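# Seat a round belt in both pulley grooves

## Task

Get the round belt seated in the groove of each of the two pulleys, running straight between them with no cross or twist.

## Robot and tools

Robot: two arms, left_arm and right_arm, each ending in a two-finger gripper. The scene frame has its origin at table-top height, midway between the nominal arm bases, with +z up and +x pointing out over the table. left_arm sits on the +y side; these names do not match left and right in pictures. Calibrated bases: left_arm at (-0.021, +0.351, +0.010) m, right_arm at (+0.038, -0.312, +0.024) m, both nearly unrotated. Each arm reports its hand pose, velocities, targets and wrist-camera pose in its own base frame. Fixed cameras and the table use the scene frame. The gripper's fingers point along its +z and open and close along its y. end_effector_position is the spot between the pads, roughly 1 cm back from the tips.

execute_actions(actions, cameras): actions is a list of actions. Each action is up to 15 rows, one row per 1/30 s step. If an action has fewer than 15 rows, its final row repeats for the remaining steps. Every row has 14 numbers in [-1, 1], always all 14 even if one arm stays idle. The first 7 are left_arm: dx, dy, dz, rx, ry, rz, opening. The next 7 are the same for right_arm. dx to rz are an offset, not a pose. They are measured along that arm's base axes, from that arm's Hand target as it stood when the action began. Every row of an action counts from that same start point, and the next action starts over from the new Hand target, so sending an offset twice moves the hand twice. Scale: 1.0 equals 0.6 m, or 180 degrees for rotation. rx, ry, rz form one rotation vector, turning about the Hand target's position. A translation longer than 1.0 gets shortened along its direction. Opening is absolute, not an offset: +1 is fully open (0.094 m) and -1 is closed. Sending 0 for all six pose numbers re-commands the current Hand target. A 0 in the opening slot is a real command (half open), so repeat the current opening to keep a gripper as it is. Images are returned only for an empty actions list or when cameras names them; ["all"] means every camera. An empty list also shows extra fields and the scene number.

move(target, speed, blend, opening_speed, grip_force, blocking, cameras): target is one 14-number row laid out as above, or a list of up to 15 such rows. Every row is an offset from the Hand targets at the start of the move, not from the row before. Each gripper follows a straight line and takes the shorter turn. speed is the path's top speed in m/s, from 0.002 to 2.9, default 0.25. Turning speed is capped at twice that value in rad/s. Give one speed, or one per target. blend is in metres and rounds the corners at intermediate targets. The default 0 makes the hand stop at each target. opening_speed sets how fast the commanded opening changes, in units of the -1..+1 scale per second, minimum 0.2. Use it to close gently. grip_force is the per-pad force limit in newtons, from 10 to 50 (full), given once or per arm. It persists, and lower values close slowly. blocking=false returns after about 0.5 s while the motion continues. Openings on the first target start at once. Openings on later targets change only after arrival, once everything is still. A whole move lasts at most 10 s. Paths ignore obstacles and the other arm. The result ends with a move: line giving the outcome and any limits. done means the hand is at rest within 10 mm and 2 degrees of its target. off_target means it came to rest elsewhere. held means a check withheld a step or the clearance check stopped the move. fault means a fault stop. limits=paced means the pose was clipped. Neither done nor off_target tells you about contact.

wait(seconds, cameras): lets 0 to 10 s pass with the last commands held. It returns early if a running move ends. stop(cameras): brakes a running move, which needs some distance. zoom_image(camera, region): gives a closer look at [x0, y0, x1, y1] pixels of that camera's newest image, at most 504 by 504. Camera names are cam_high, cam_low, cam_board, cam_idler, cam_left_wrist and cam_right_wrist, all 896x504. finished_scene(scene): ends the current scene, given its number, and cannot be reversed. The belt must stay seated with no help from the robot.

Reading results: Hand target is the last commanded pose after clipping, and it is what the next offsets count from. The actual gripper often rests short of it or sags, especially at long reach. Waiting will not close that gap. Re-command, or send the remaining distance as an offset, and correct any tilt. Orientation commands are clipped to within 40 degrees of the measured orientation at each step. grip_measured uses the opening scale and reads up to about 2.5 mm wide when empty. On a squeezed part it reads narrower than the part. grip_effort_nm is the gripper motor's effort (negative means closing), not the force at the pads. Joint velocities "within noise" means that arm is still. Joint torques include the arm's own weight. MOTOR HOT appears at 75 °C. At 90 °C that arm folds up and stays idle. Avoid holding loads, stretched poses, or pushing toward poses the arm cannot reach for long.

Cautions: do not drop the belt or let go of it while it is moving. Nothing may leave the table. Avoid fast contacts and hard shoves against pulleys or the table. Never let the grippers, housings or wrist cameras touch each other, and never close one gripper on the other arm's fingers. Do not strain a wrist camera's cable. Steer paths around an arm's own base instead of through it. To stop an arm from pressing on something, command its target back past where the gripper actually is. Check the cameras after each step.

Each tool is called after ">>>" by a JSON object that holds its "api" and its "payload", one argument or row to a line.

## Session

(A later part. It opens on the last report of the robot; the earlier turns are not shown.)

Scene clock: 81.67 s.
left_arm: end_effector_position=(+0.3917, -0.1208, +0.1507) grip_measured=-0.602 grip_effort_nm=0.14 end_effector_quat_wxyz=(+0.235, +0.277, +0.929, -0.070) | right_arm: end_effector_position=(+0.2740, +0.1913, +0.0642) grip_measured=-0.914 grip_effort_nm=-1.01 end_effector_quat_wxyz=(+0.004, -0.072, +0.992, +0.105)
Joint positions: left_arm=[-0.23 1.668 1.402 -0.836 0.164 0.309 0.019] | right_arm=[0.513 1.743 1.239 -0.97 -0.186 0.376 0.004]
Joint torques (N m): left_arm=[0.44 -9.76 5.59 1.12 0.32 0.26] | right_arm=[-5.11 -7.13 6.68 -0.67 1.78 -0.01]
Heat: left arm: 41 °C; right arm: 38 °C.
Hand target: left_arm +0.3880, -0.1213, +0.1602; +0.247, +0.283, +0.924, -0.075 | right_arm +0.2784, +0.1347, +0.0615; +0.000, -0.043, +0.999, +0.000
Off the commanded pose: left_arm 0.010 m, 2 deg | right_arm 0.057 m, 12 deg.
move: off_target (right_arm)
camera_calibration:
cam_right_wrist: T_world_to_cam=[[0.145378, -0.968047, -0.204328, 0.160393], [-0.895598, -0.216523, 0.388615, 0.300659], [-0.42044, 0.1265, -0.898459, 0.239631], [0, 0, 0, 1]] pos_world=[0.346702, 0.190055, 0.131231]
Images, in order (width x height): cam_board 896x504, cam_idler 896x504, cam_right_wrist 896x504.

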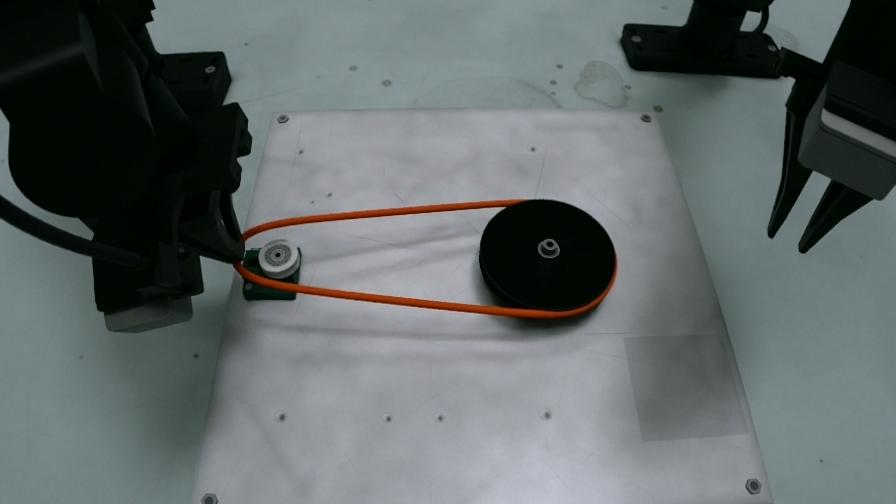

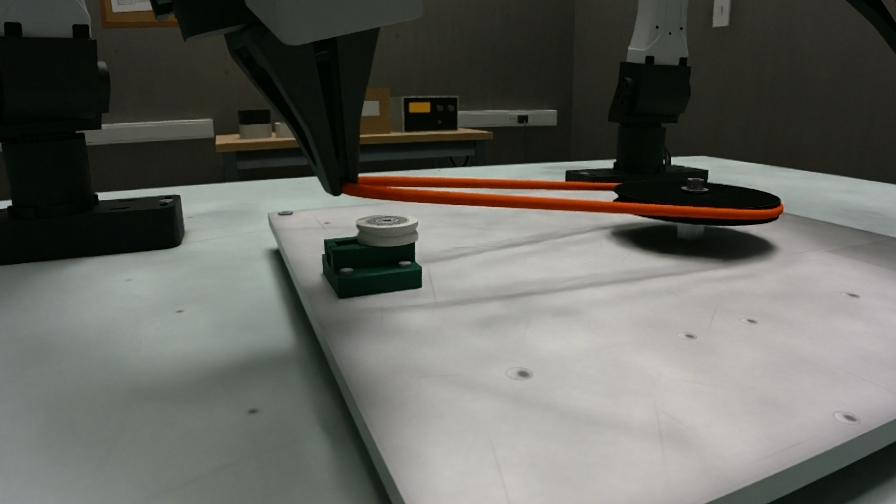

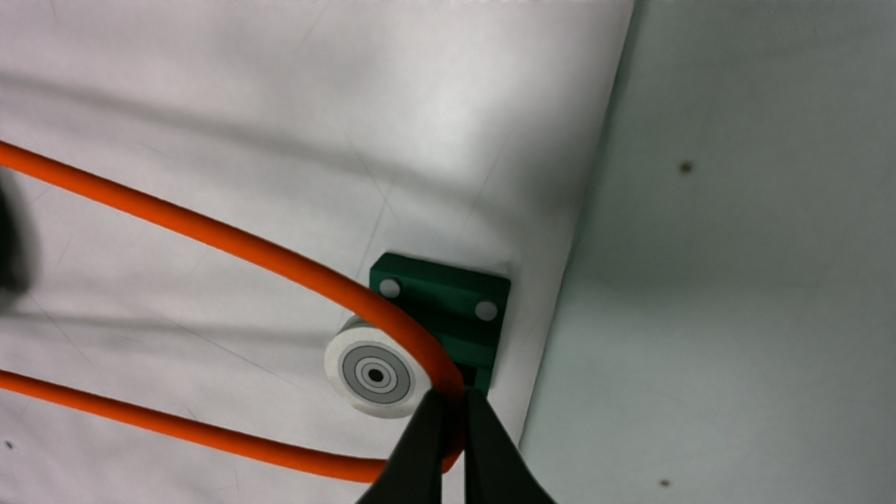

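>>> {"api": "move", "payload": {
  "target": [0,0,0,0,0,0,-0.6,-0.028,-0.01,-0.01,0,0,0,-0.98],
  "speed": 0.08,
  "cameras": ["cam_board","cam_idler","cam_right_wrist"]
}}

Scene clock: 84.30 s.
left_arm: end_effector_position=(+0.3917, -0.1208, +0.1507) grip_measured=-0.602 grip_effort_nm=0.14 end_effector_quat_wxyz=(+0.235, +0.277, +0.929, -0.070) | right_arm: end_effector_position=(+0.2686, +0.1903, +0.0614) grip_measured=-0.914 grip_effort_nm=-1.01 end_effector_quat_wxyz=(+0.009, -0.074, +0.991, +0.112)
Joint positions: left_arm=[-0.23 1.668 1.402 -0.836 0.164 0.309 0.019] | right_arm=[0.513 1.714 1.192 -0.936 -0.196 0.375 0.004]
Joint torques (N m): left_arm=[0.43 -9.74 5.59 1.12 0.32 0.26] | right_arm=[-4.34 -8.68 3.86 -0.69 1.87 0.04]
Heat: left arm: 41 °C; right arm: 38 °C.
Hand target: left_arm +0.3880, -0.1213, +0.1602; +0.247, +0.283, +0.924, -0.075 | right_arm +0.2616, +0.1287, +0.0554; +0.000, -0.043, +0.999, +0.000
Off the commanded pose: left_arm 0.010 m, 2 deg | right_arm 0.062 m, 13 deg.
move: off_target (right_arm)
camera_calibration:
cam_right_wrist: T_world_to_cam=[[0.14878, -0.964361, -0.218796, 0.158959], [-0.898282, -0.224313, 0.377853, 0.299561], [-0.413465, 0.140323, -0.899642, 0.230605], [0, 0, 0, 1]] pos_world=[0.340787, 0.18813, 0.129052]
Images, in order (width x height): cam_board 896x504, cam_idler 896x504, cam_right_wrist 896x504.

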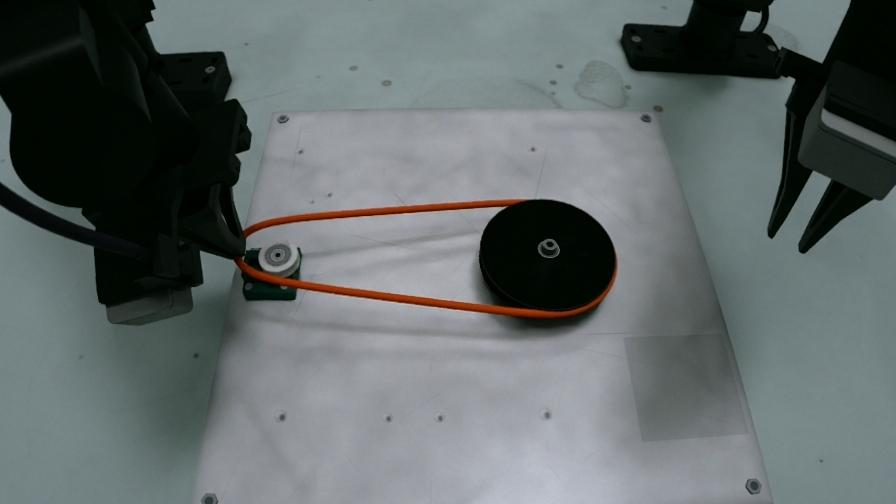

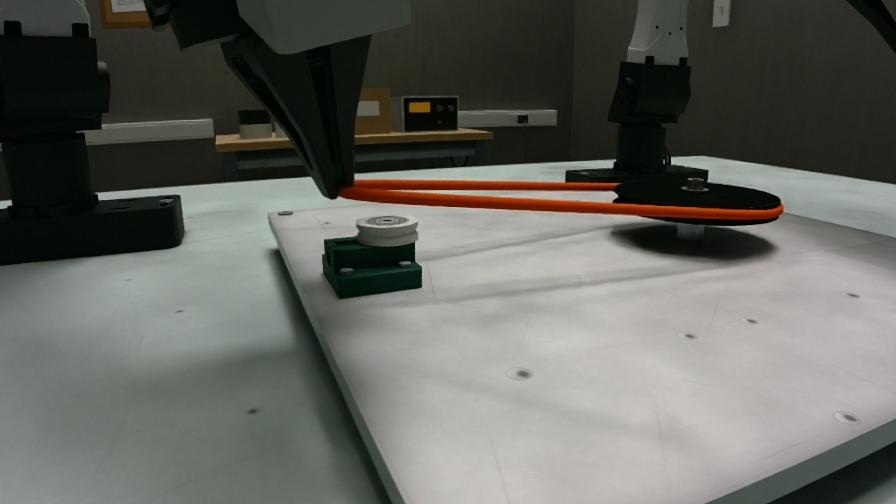

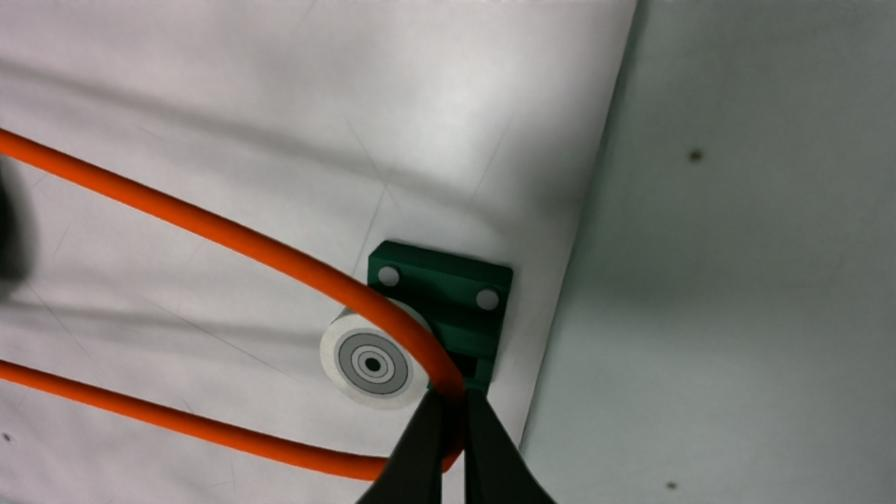

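>>> {"api": "move", "payload": {
  "target": [
    [0,0,0,0,0,0,-0.6,-0.025,-0.01,0,0,0,0,-0.98],
    [0,0,0,0,0,0,-0.6,-0.025,-0.01,-0.03,0,0,0,-0.98]
  ],
  "speed": 0.06,
  "cameras": ["cam_low","cam_board","cam_idler","cam_right_wrist"]
}}

>>> {"api": "zoom_image", "payload": {
  "camera": "cam_idler",
  "region": [270, 140, 470, 310]
}}

Scene clock: 86.53 s.
left_arm: end_effector_position=(+0.3917, -0.1208, +0.1507) grip_measured=-0.602 grip_effort_nm=0.14 end_effector_quat_wxyz=(+0.235, +0.277, +0.929, -0.070) | right_arm: end_effector_position=(+0.2585, +0.1886, +0.0532) grip_measured=-0.914 grip_effort_nm=-1.01 end_effector_quat_wxyz=(+0.023, -0.077, +0.988, +0.130)
Joint positions: left_arm=[-0.23 1.668 1.402 -0.836 0.164 0.309 0.019] | right_arm=[0.514 1.654 1.081 -0.844 -0.216 0.375 0.004]
Joint torques (N m): left_arm=[0.44 -9.76 5.59 1.12 0.32 0.26] | right_arm=[-3.9 -6.74 3.55 -0.72 2.05 0.09]
Heat: left arm: 41 °C; right arm: 38 °C.
Hand target: left_arm +0.3880, -0.1213, +0.1602; +0.247, +0.283, +0.924, -0.075 | right_arm +0.2466, +0.1227, +0.0374; +0.000, -0.043, +0.999, +0.000
Off the commanded pose: left_arm 0.010 m, 2 deg | right_arm 0.069 m, 16 deg.
move: off_target (right_arm)
camera_calibration:
cam_right_wrist: T_world_to_cam=[[0.158329, -0.955088, -0.250476, 0.154518], [-0.907192, -0.240854, 0.344952, 0.300421], [-0.389788, 0.172614, -0.904583, 0.207203], [0, 0, 0, 1]] pos_world=[0.32884, 0.18417, 0.122505]
Images, in order (width x height): cam_low 896x504, cam_board 896x504, cam_idler 896x504, cam_right_wrist 896x504.

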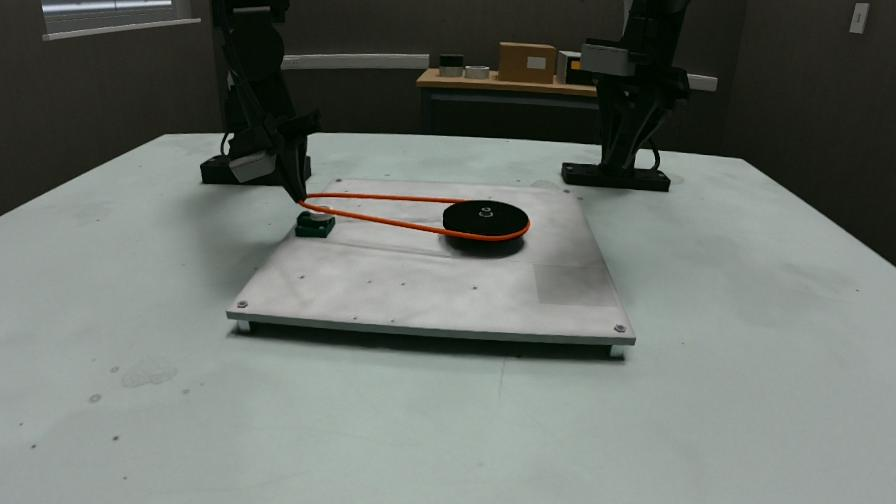

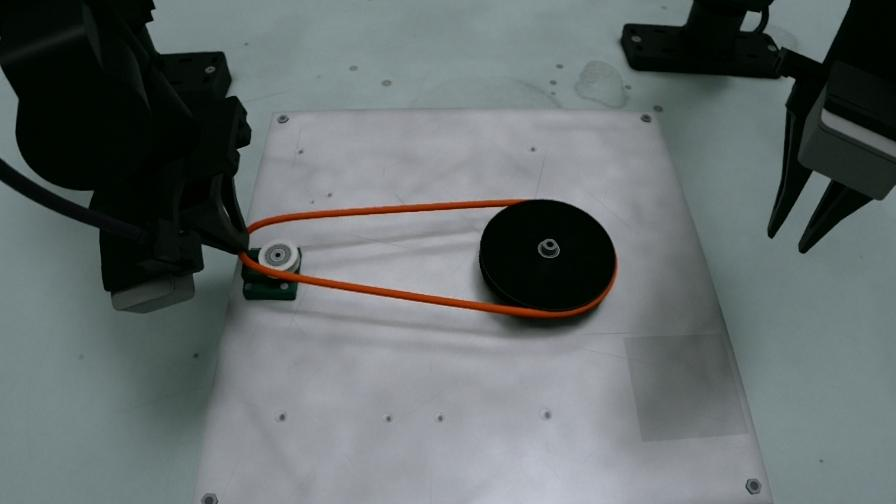

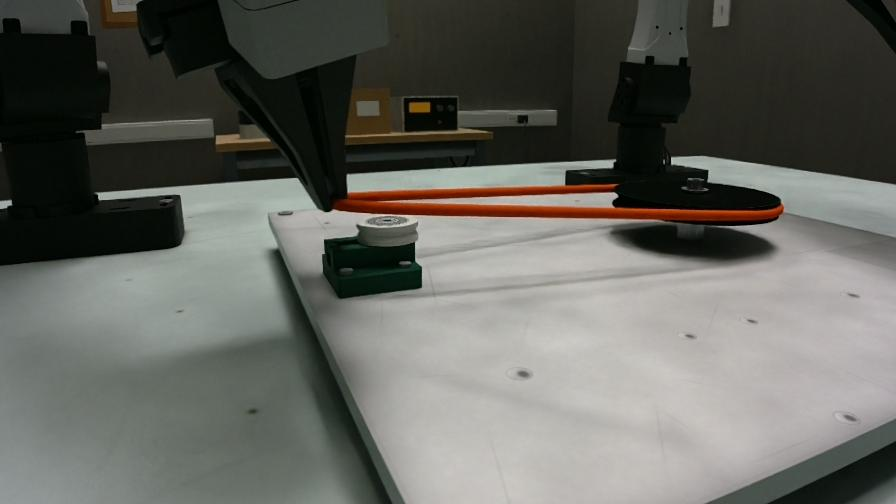

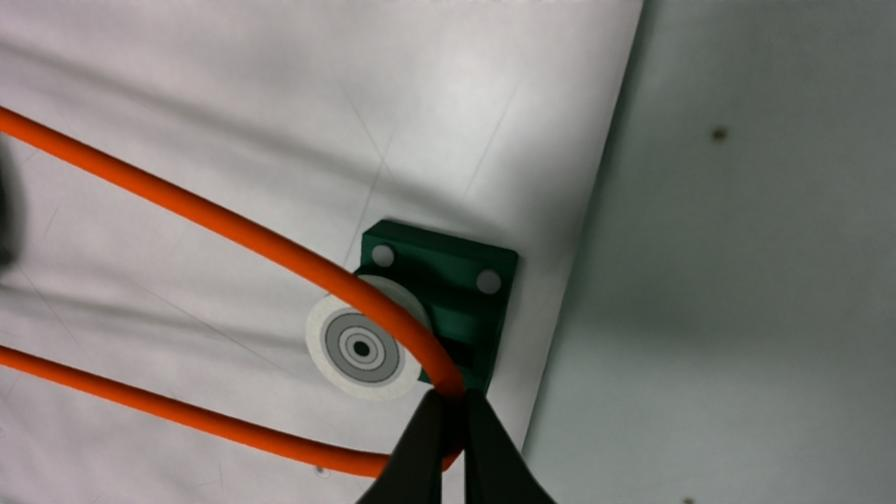

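Scaled by 2.520 from the camera's 896x504 image, which has a finer 1280x720 frame.

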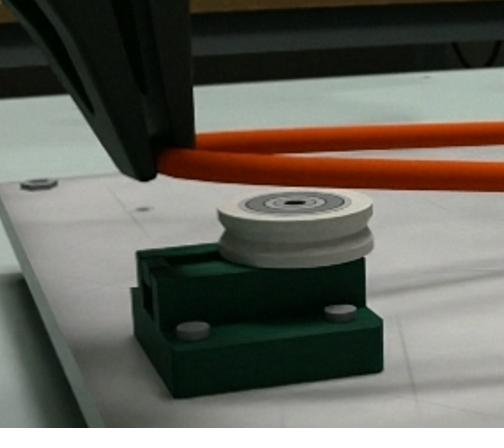

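>>> {"api": "move", "payload": {
  "target": [
    [0,0,0,0,0,0,-0.6,0,-0.055,0,0,0,0,-0.98],
    [0,0,0,0,0,0,-0.6,0,-0.055,-0.025,0,0,0,-0.98]
  ],
  "speed": 0.06,
  "cameras": ["cam_low","cam_board","cam_idler","cam_right_wrist"]
}}

>>> {"api": "zoom_image", "payload": {
  "camera": "cam_idler",
  "region": [270, 140, 470, 310]
}}

Scene clock: 90.07 s.
left_arm: end_effector_position=(+0.3917, -0.1208, +0.1507) grip_measured=-0.602 grip_effort_nm=0.14 end_effector_quat_wxyz=(+0.235, +0.277, +0.929, -0.070) | right_arm: end_effector_position=(+0.2587, +0.1841, +0.0485) grip_measured=-0.914 grip_effort_nm=-1.01 end_effector_quat_wxyz=(+0.036, -0.098, +0.979, +0.178)
Joint positions: left_arm=[-0.23 1.668 1.402 -0.836 0.164 0.309 0.019] | right_arm=[0.451 1.616 0.995 -0.753 -0.309 0.283 0.004]
Joint torques (N m): left_arm=[0.44 -9.76 5.59 1.12 0.32 0.26] | right_arm=[-7.04 -6.45 3.21 -1.04 2.74 -0.1]
Heat: left arm: 41 °C; right arm: 38 °C.
Hand target: left_arm +0.3880, -0.1213, +0.1602; +0.247, +0.283, +0.924, -0.075 | right_arm +0.2466, +0.0897, +0.0224; +0.000, -0.043, +0.999, +0.000
Off the commanded pose: left_arm 0.010 m, 2 deg | right_arm 0.099 m, 22 deg.
move: off_target (right_arm)
camera_calibration:
cam_right_wrist: T_world_to_cam=[[0.204811, -0.918488, -0.338277, 0.134516], [-0.903366, -0.310425, 0.295917, 0.315373], [-0.376806, 0.244981, -0.893309, 0.186625], [0, 0, 0, 1]] pos_world=[0.327668, 0.175732, 0.118893]
Images, in order (width x height): cam_low 896x504, cam_board 896x504, cam_idler 896x504, cam_right_wrist 896x504.

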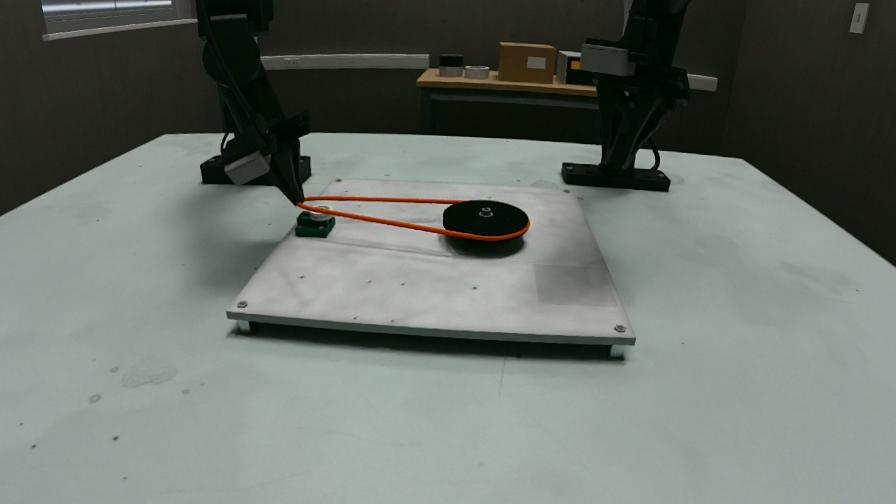

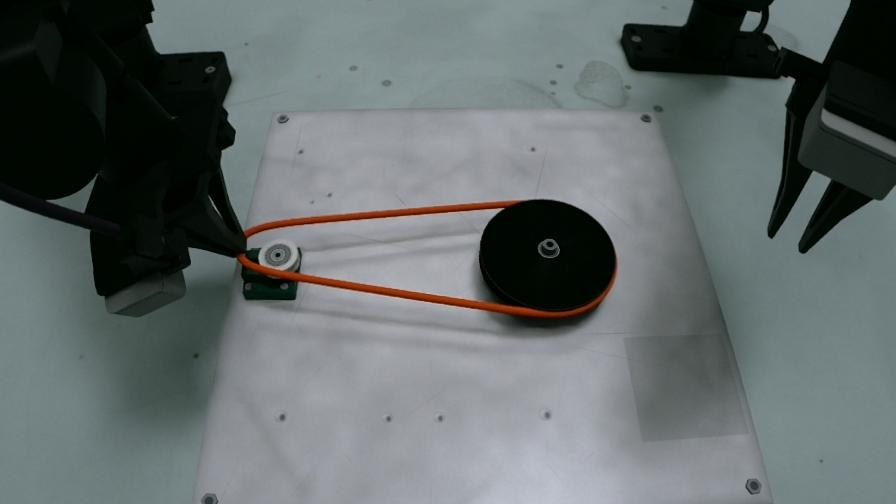

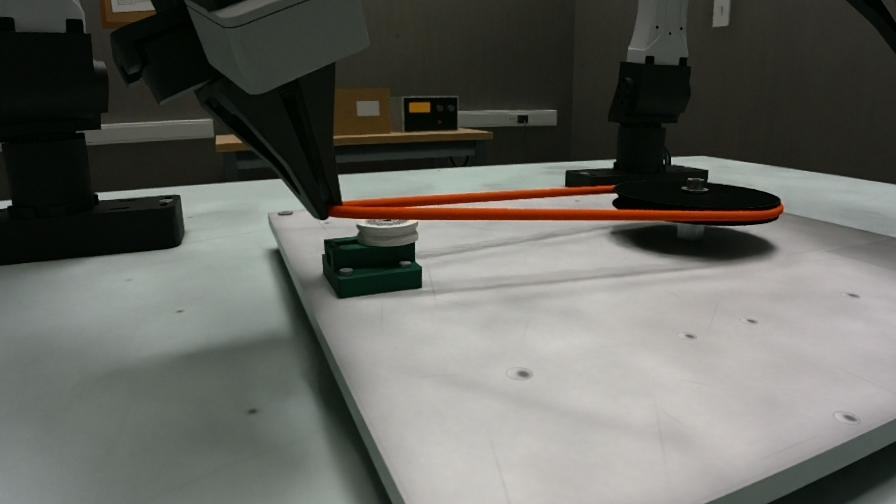

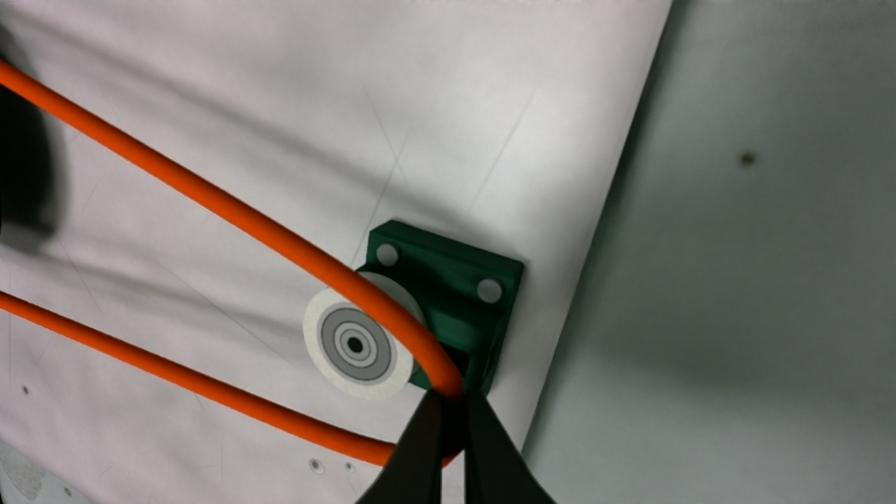

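Scaled by 2.520 from the camera's 896x504 image, which has a finer 1280x720 frame.

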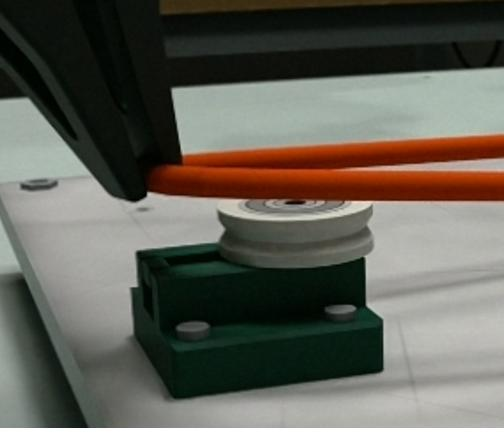

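>>> {"api": "move", "payload": {
  "target": [0,0,0,0,0,0,-0.6,0.005,-0.01,-0.04,0,0,0,-0.98],
  "speed": 0.06,
  "cameras": ["cam_low","cam_board","cam_idler","cam_right_wrist"]
}}

>>> {"api": "zoom_image", "payload": {
  "camera": "cam_idler",
  "region": [270, 140, 470, 310]
}}

Scene clock: 92.10 s.
left_arm: end_effector_position=(+0.3917, -0.1208, +0.1507) grip_measured=-0.602 grip_effort_nm=0.14 end_effector_quat_wxyz=(+0.235, +0.277, +0.929, -0.070) | right_arm: end_effector_position=(+0.2620, +0.1832, +0.0368) grip_measured=-0.914 grip_effort_nm=-1.01 end_effector_quat_wxyz=(+0.050, -0.105, +0.975, +0.190)
Joint positions: left_arm=[-0.23 1.668 1.402 -0.836 0.164 0.309 0.019] | right_arm=[0.434 1.621 0.939 -0.663 -0.328 0.257 0.004]
Joint torques (N m): left_arm=[0.44 -9.74 5.59 1.12 0.32 0.26] | right_arm=[-7.36 -4.49 2.97 -0.92 2.87 -0.08]
Heat: left arm: 41 °C; right arm: 38 °C.
Hand target: left_arm +0.3880, -0.1213, +0.1602; +0.247, +0.283, +0.924, -0.075 | right_arm +0.2497, +0.0837, -0.0016; +0.000, -0.043, +0.999, +0.000
Off the commanded pose: left_arm 0.010 m, 2 deg | right_arm 0.107 m, 24 deg.
move: off_target (right_arm)
camera_calibration:
cam_right_wrist: T_world_to_cam=[[0.224608, -0.906485, -0.357541, 0.12237], [-0.907498, -0.328243, 0.262113, 0.327031], [-0.354962, 0.265595, -0.89636, 0.168233], [0, 0, 0, 1]] pos_world=[0.329011, 0.17359, 0.10883]
Images, in order (width x height): cam_low 896x504, cam_board 896x504, cam_idler 896x504, cam_right_wrist 896x504.

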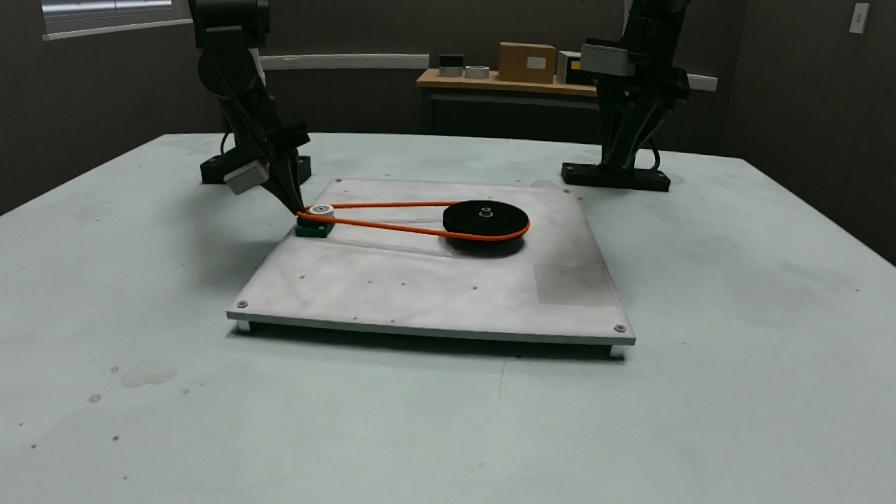

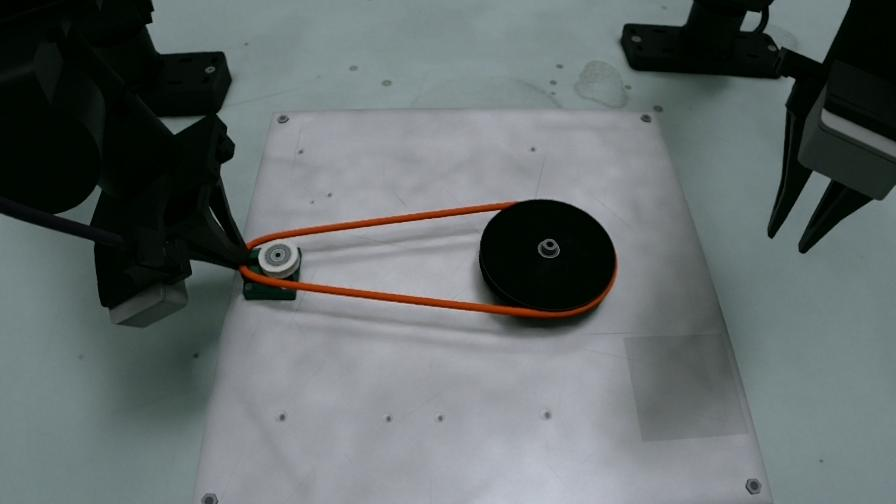

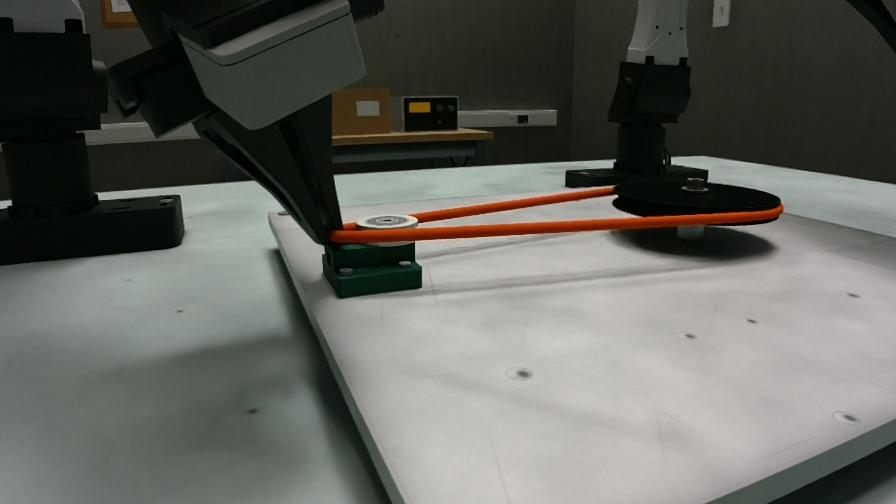

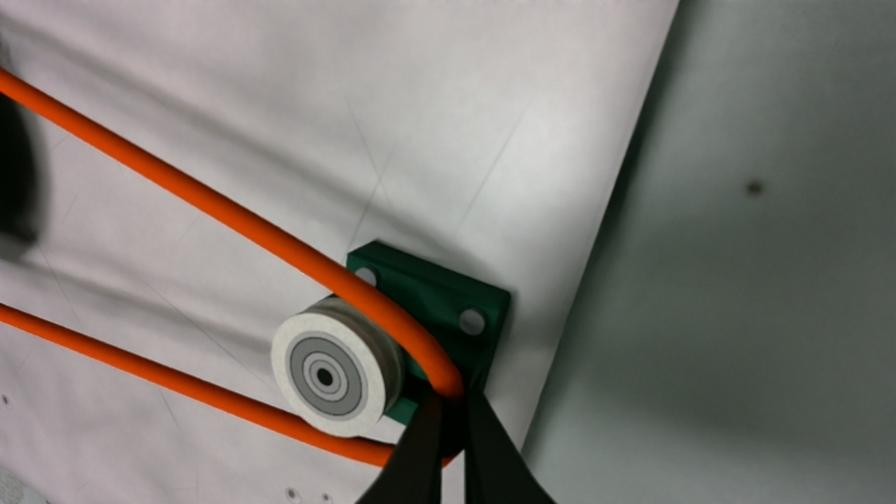

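Scaled by 2.520 from the camera's 896x504 image, which has a finer 1280x720 frame.

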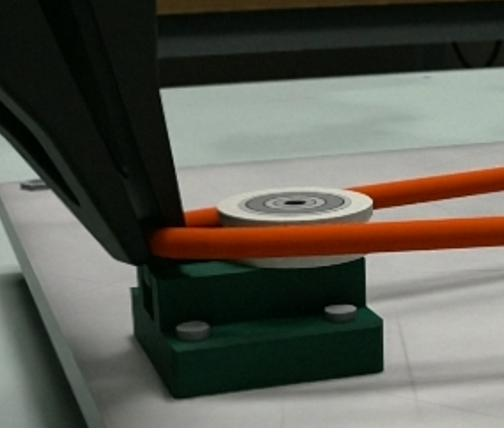

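>>> {"api": "move", "payload": {
  "target": [0,0,0,0,0,0,-0.6,0.01,0.1,0.04,0,0,0,-0.98],
  "speed": 0.06,
  "cameras": ["cam_low","cam_board","cam_idler","cam_right_wrist"]
}}

>>> {"api": "zoom_image", "payload": {
  "camera": "cam_idler",
  "region": [270, 140, 470, 310]
}}

Scene clock: 94.50 s.
left_arm: end_effector_position=(+0.3917, -0.1208, +0.1507) grip_measured=-0.602 grip_effort_nm=0.14 end_effector_quat_wxyz=(+0.235, +0.277, +0.929, -0.070) | right_arm: end_effector_position=(+0.2630, +0.1915, +0.0376) grip_measured=-0.914 grip_effort_nm=-1.01 end_effector_quat_wxyz=(+0.025, -0.068, +0.991, +0.111)
Joint positions: left_arm=[-0.23 1.668 1.402 -0.836 0.164 0.309 0.019] | right_arm=[0.536 1.702 1.076 -0.799 -0.175 0.412 0.004]
Joint torques (N m): left_arm=[0.44 -9.74 5.59 1.12 0.32 0.26] | right_arm=[-2.04 -4.67 5.85 -0.61 1.72 0.14]
Heat: left arm: 42 °C; right arm: 38 °C.
Hand target: left_arm +0.3880, -0.1213, +0.1602; +0.247, +0.283, +0.924, -0.075 | right_arm +0.2557, +0.1437, +0.0224; +0.000, -0.043, +0.999, +0.000
Off the commanded pose: left_arm 0.010 m, 2 deg | right_arm 0.051 m, 13 deg.
move: off_target (right_arm)
camera_calibration:
cam_right_wrist: T_world_to_cam=[[0.140893, -0.966718, -0.213555, 0.158057], [-0.912863, -0.210342, 0.349912, 0.306066], [-0.383185, 0.145646, -0.912116, 0.198133], [0, 0, 0, 1]] pos_world=[0.333048, 0.188318, 0.107378]
Images, in order (width x height): cam_low 896x504, cam_board 896x504, cam_idler 896x504, cam_right_wrist 896x504.

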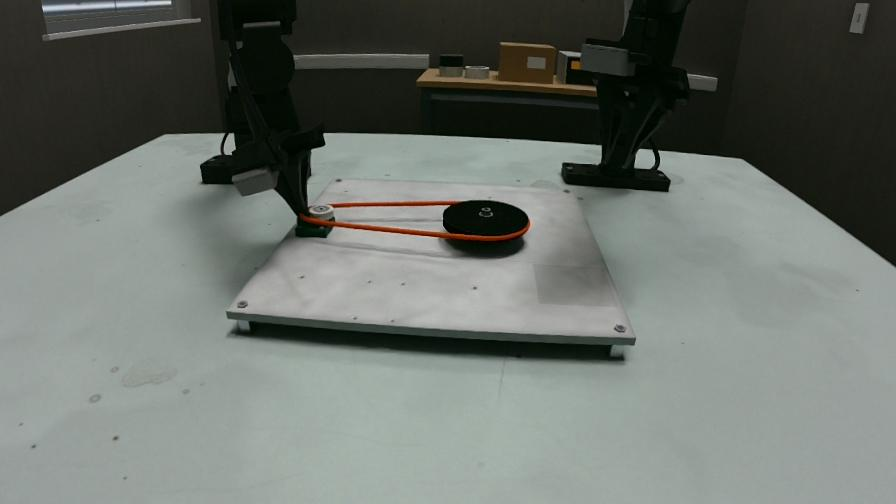

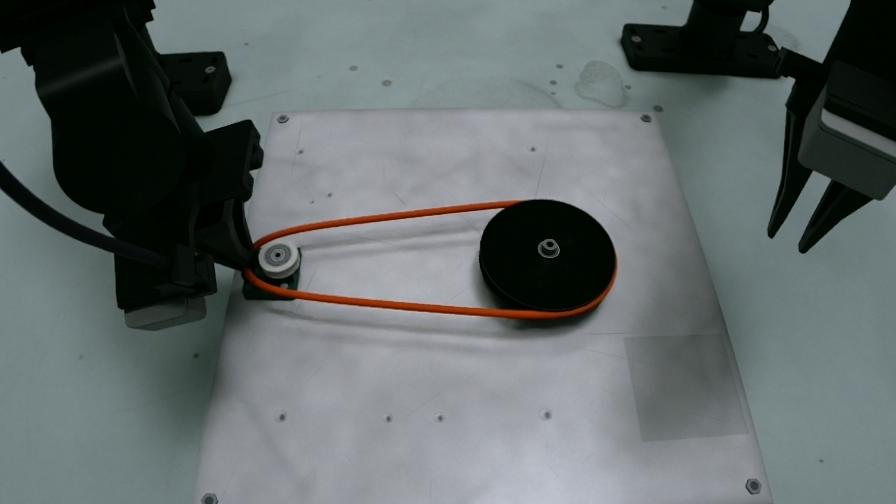

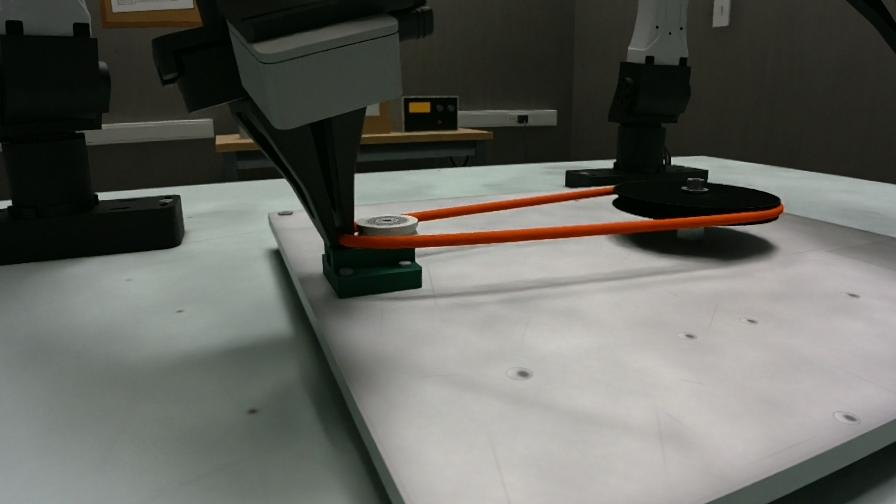

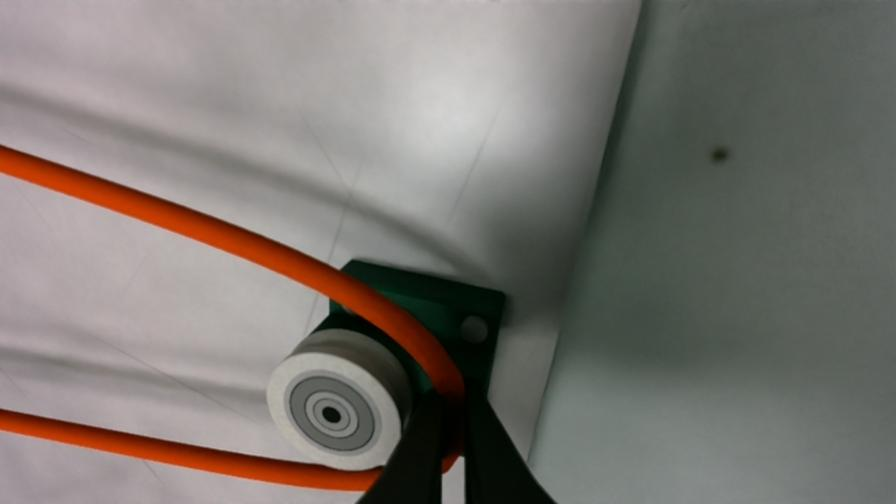

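Scaled by 2.520 from the camera's 896x504 image, which has a finer 1280x720 frame.

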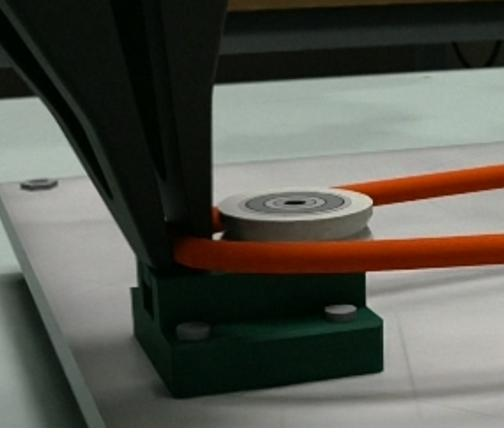

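>>> {"api": "move", "payload": {
  "target": [
    [0,0,0,0,0,0,-0.6,0,0.0,0.012,0,0,0,-0.98],
    [0,0,0,0,0,0,-0.6,0,0.0,0.012,0,0,0,-0.75]
  ],
  "speed": 0.06,
  "opening_speed": 0.5,
  "cameras": ["cam_board","cam_idler","cam_right_wrist"]
}}

>>> {"api": "zoom_image", "payload": {
  "camera": "cam_idler",
  "region": [270, 140, 470, 310]
}}

Scene clock: 97.10 s.
left_arm: end_effector_position=(+0.3917, -0.1208, +0.1507) grip_measured=-0.602 grip_effort_nm=0.14 end_effector_quat_wxyz=(+0.235, +0.277, +0.929, -0.070) | right_arm: end_effector_position=(+0.2615, +0.1880, +0.0393) grip_measured=-0.750 grip_effort_nm=0.04 end_effector_quat_wxyz=(+0.020, -0.066, +0.993, +0.100)
Joint positions: left_arm=[-0.23 1.668 1.402 -0.836 0.164 0.309 0.019] | right_arm=[0.537 1.702 1.088 -0.828 -0.16 0.414 0.012]
Joint torques (N m): left_arm=[0.44 -9.74 5.59 1.12 0.32 0.26] | right_arm=[-2.09 -5.24 6.04 -0.61 1.57 0.18]
Heat: left arm: 42 °C; right arm: 37 °C.
Hand target: left_arm +0.3880, -0.1213, +0.1602; +0.247, +0.283, +0.924, -0.075 | right_arm +0.2556, +0.1438, +0.0296; +0.000, -0.043, +0.999, +0.000
Off the commanded pose: left_arm 0.010 m, 2 deg | right_arm 0.046 m, 12 deg.
move: off_target (right_arm); target 2's new opening was sent with right_arm's hand 0.049 m and 13 deg from that target
camera_calibration:
cam_right_wrist: T_world_to_cam=[[0.136332, -0.971568, -0.193572, 0.156503], [-0.910854, -0.199769, 0.361162, 0.300423], [-0.389563, 0.127078, -0.912191, 0.204738], [0, 0, 0, 1]] pos_world=[0.332063, 0.186051, 0.108553]
Images, in order (width x height): cam_board 896x504, cam_idler 896x504, cam_right_wrist 896x504.

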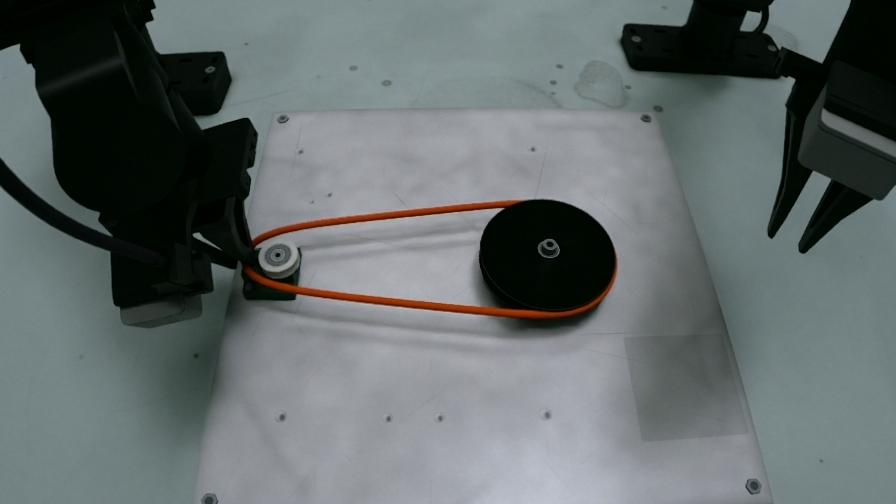

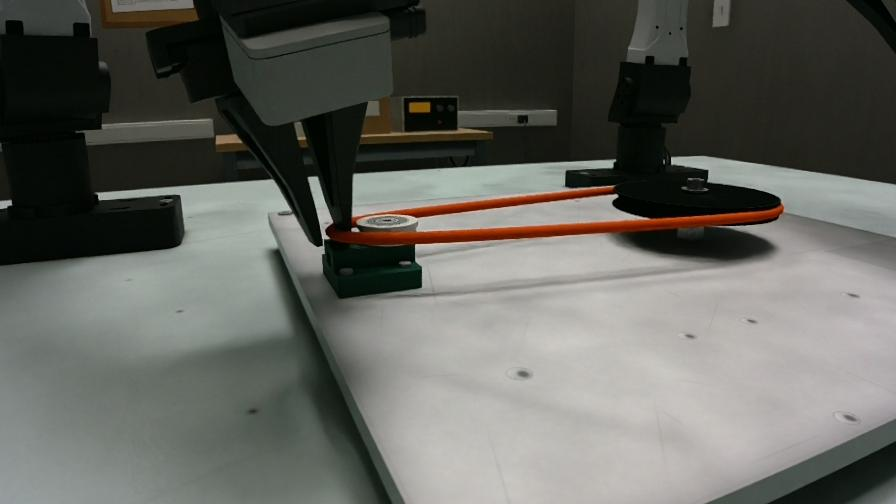

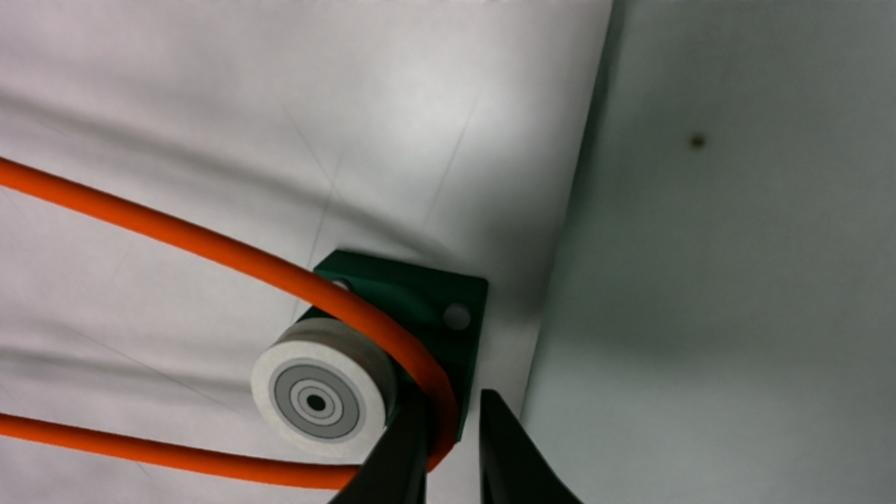

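Scaled by 2.520 from the camera's 896x504 image, which has a finer 1280x720 frame.

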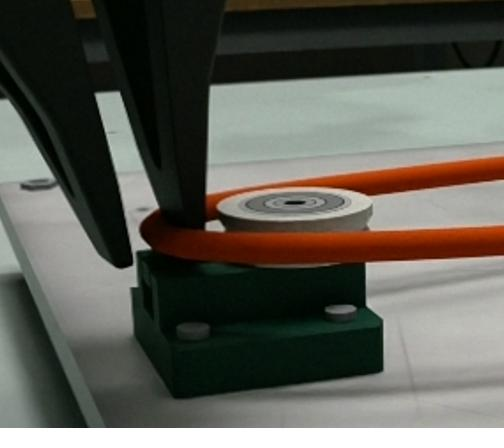

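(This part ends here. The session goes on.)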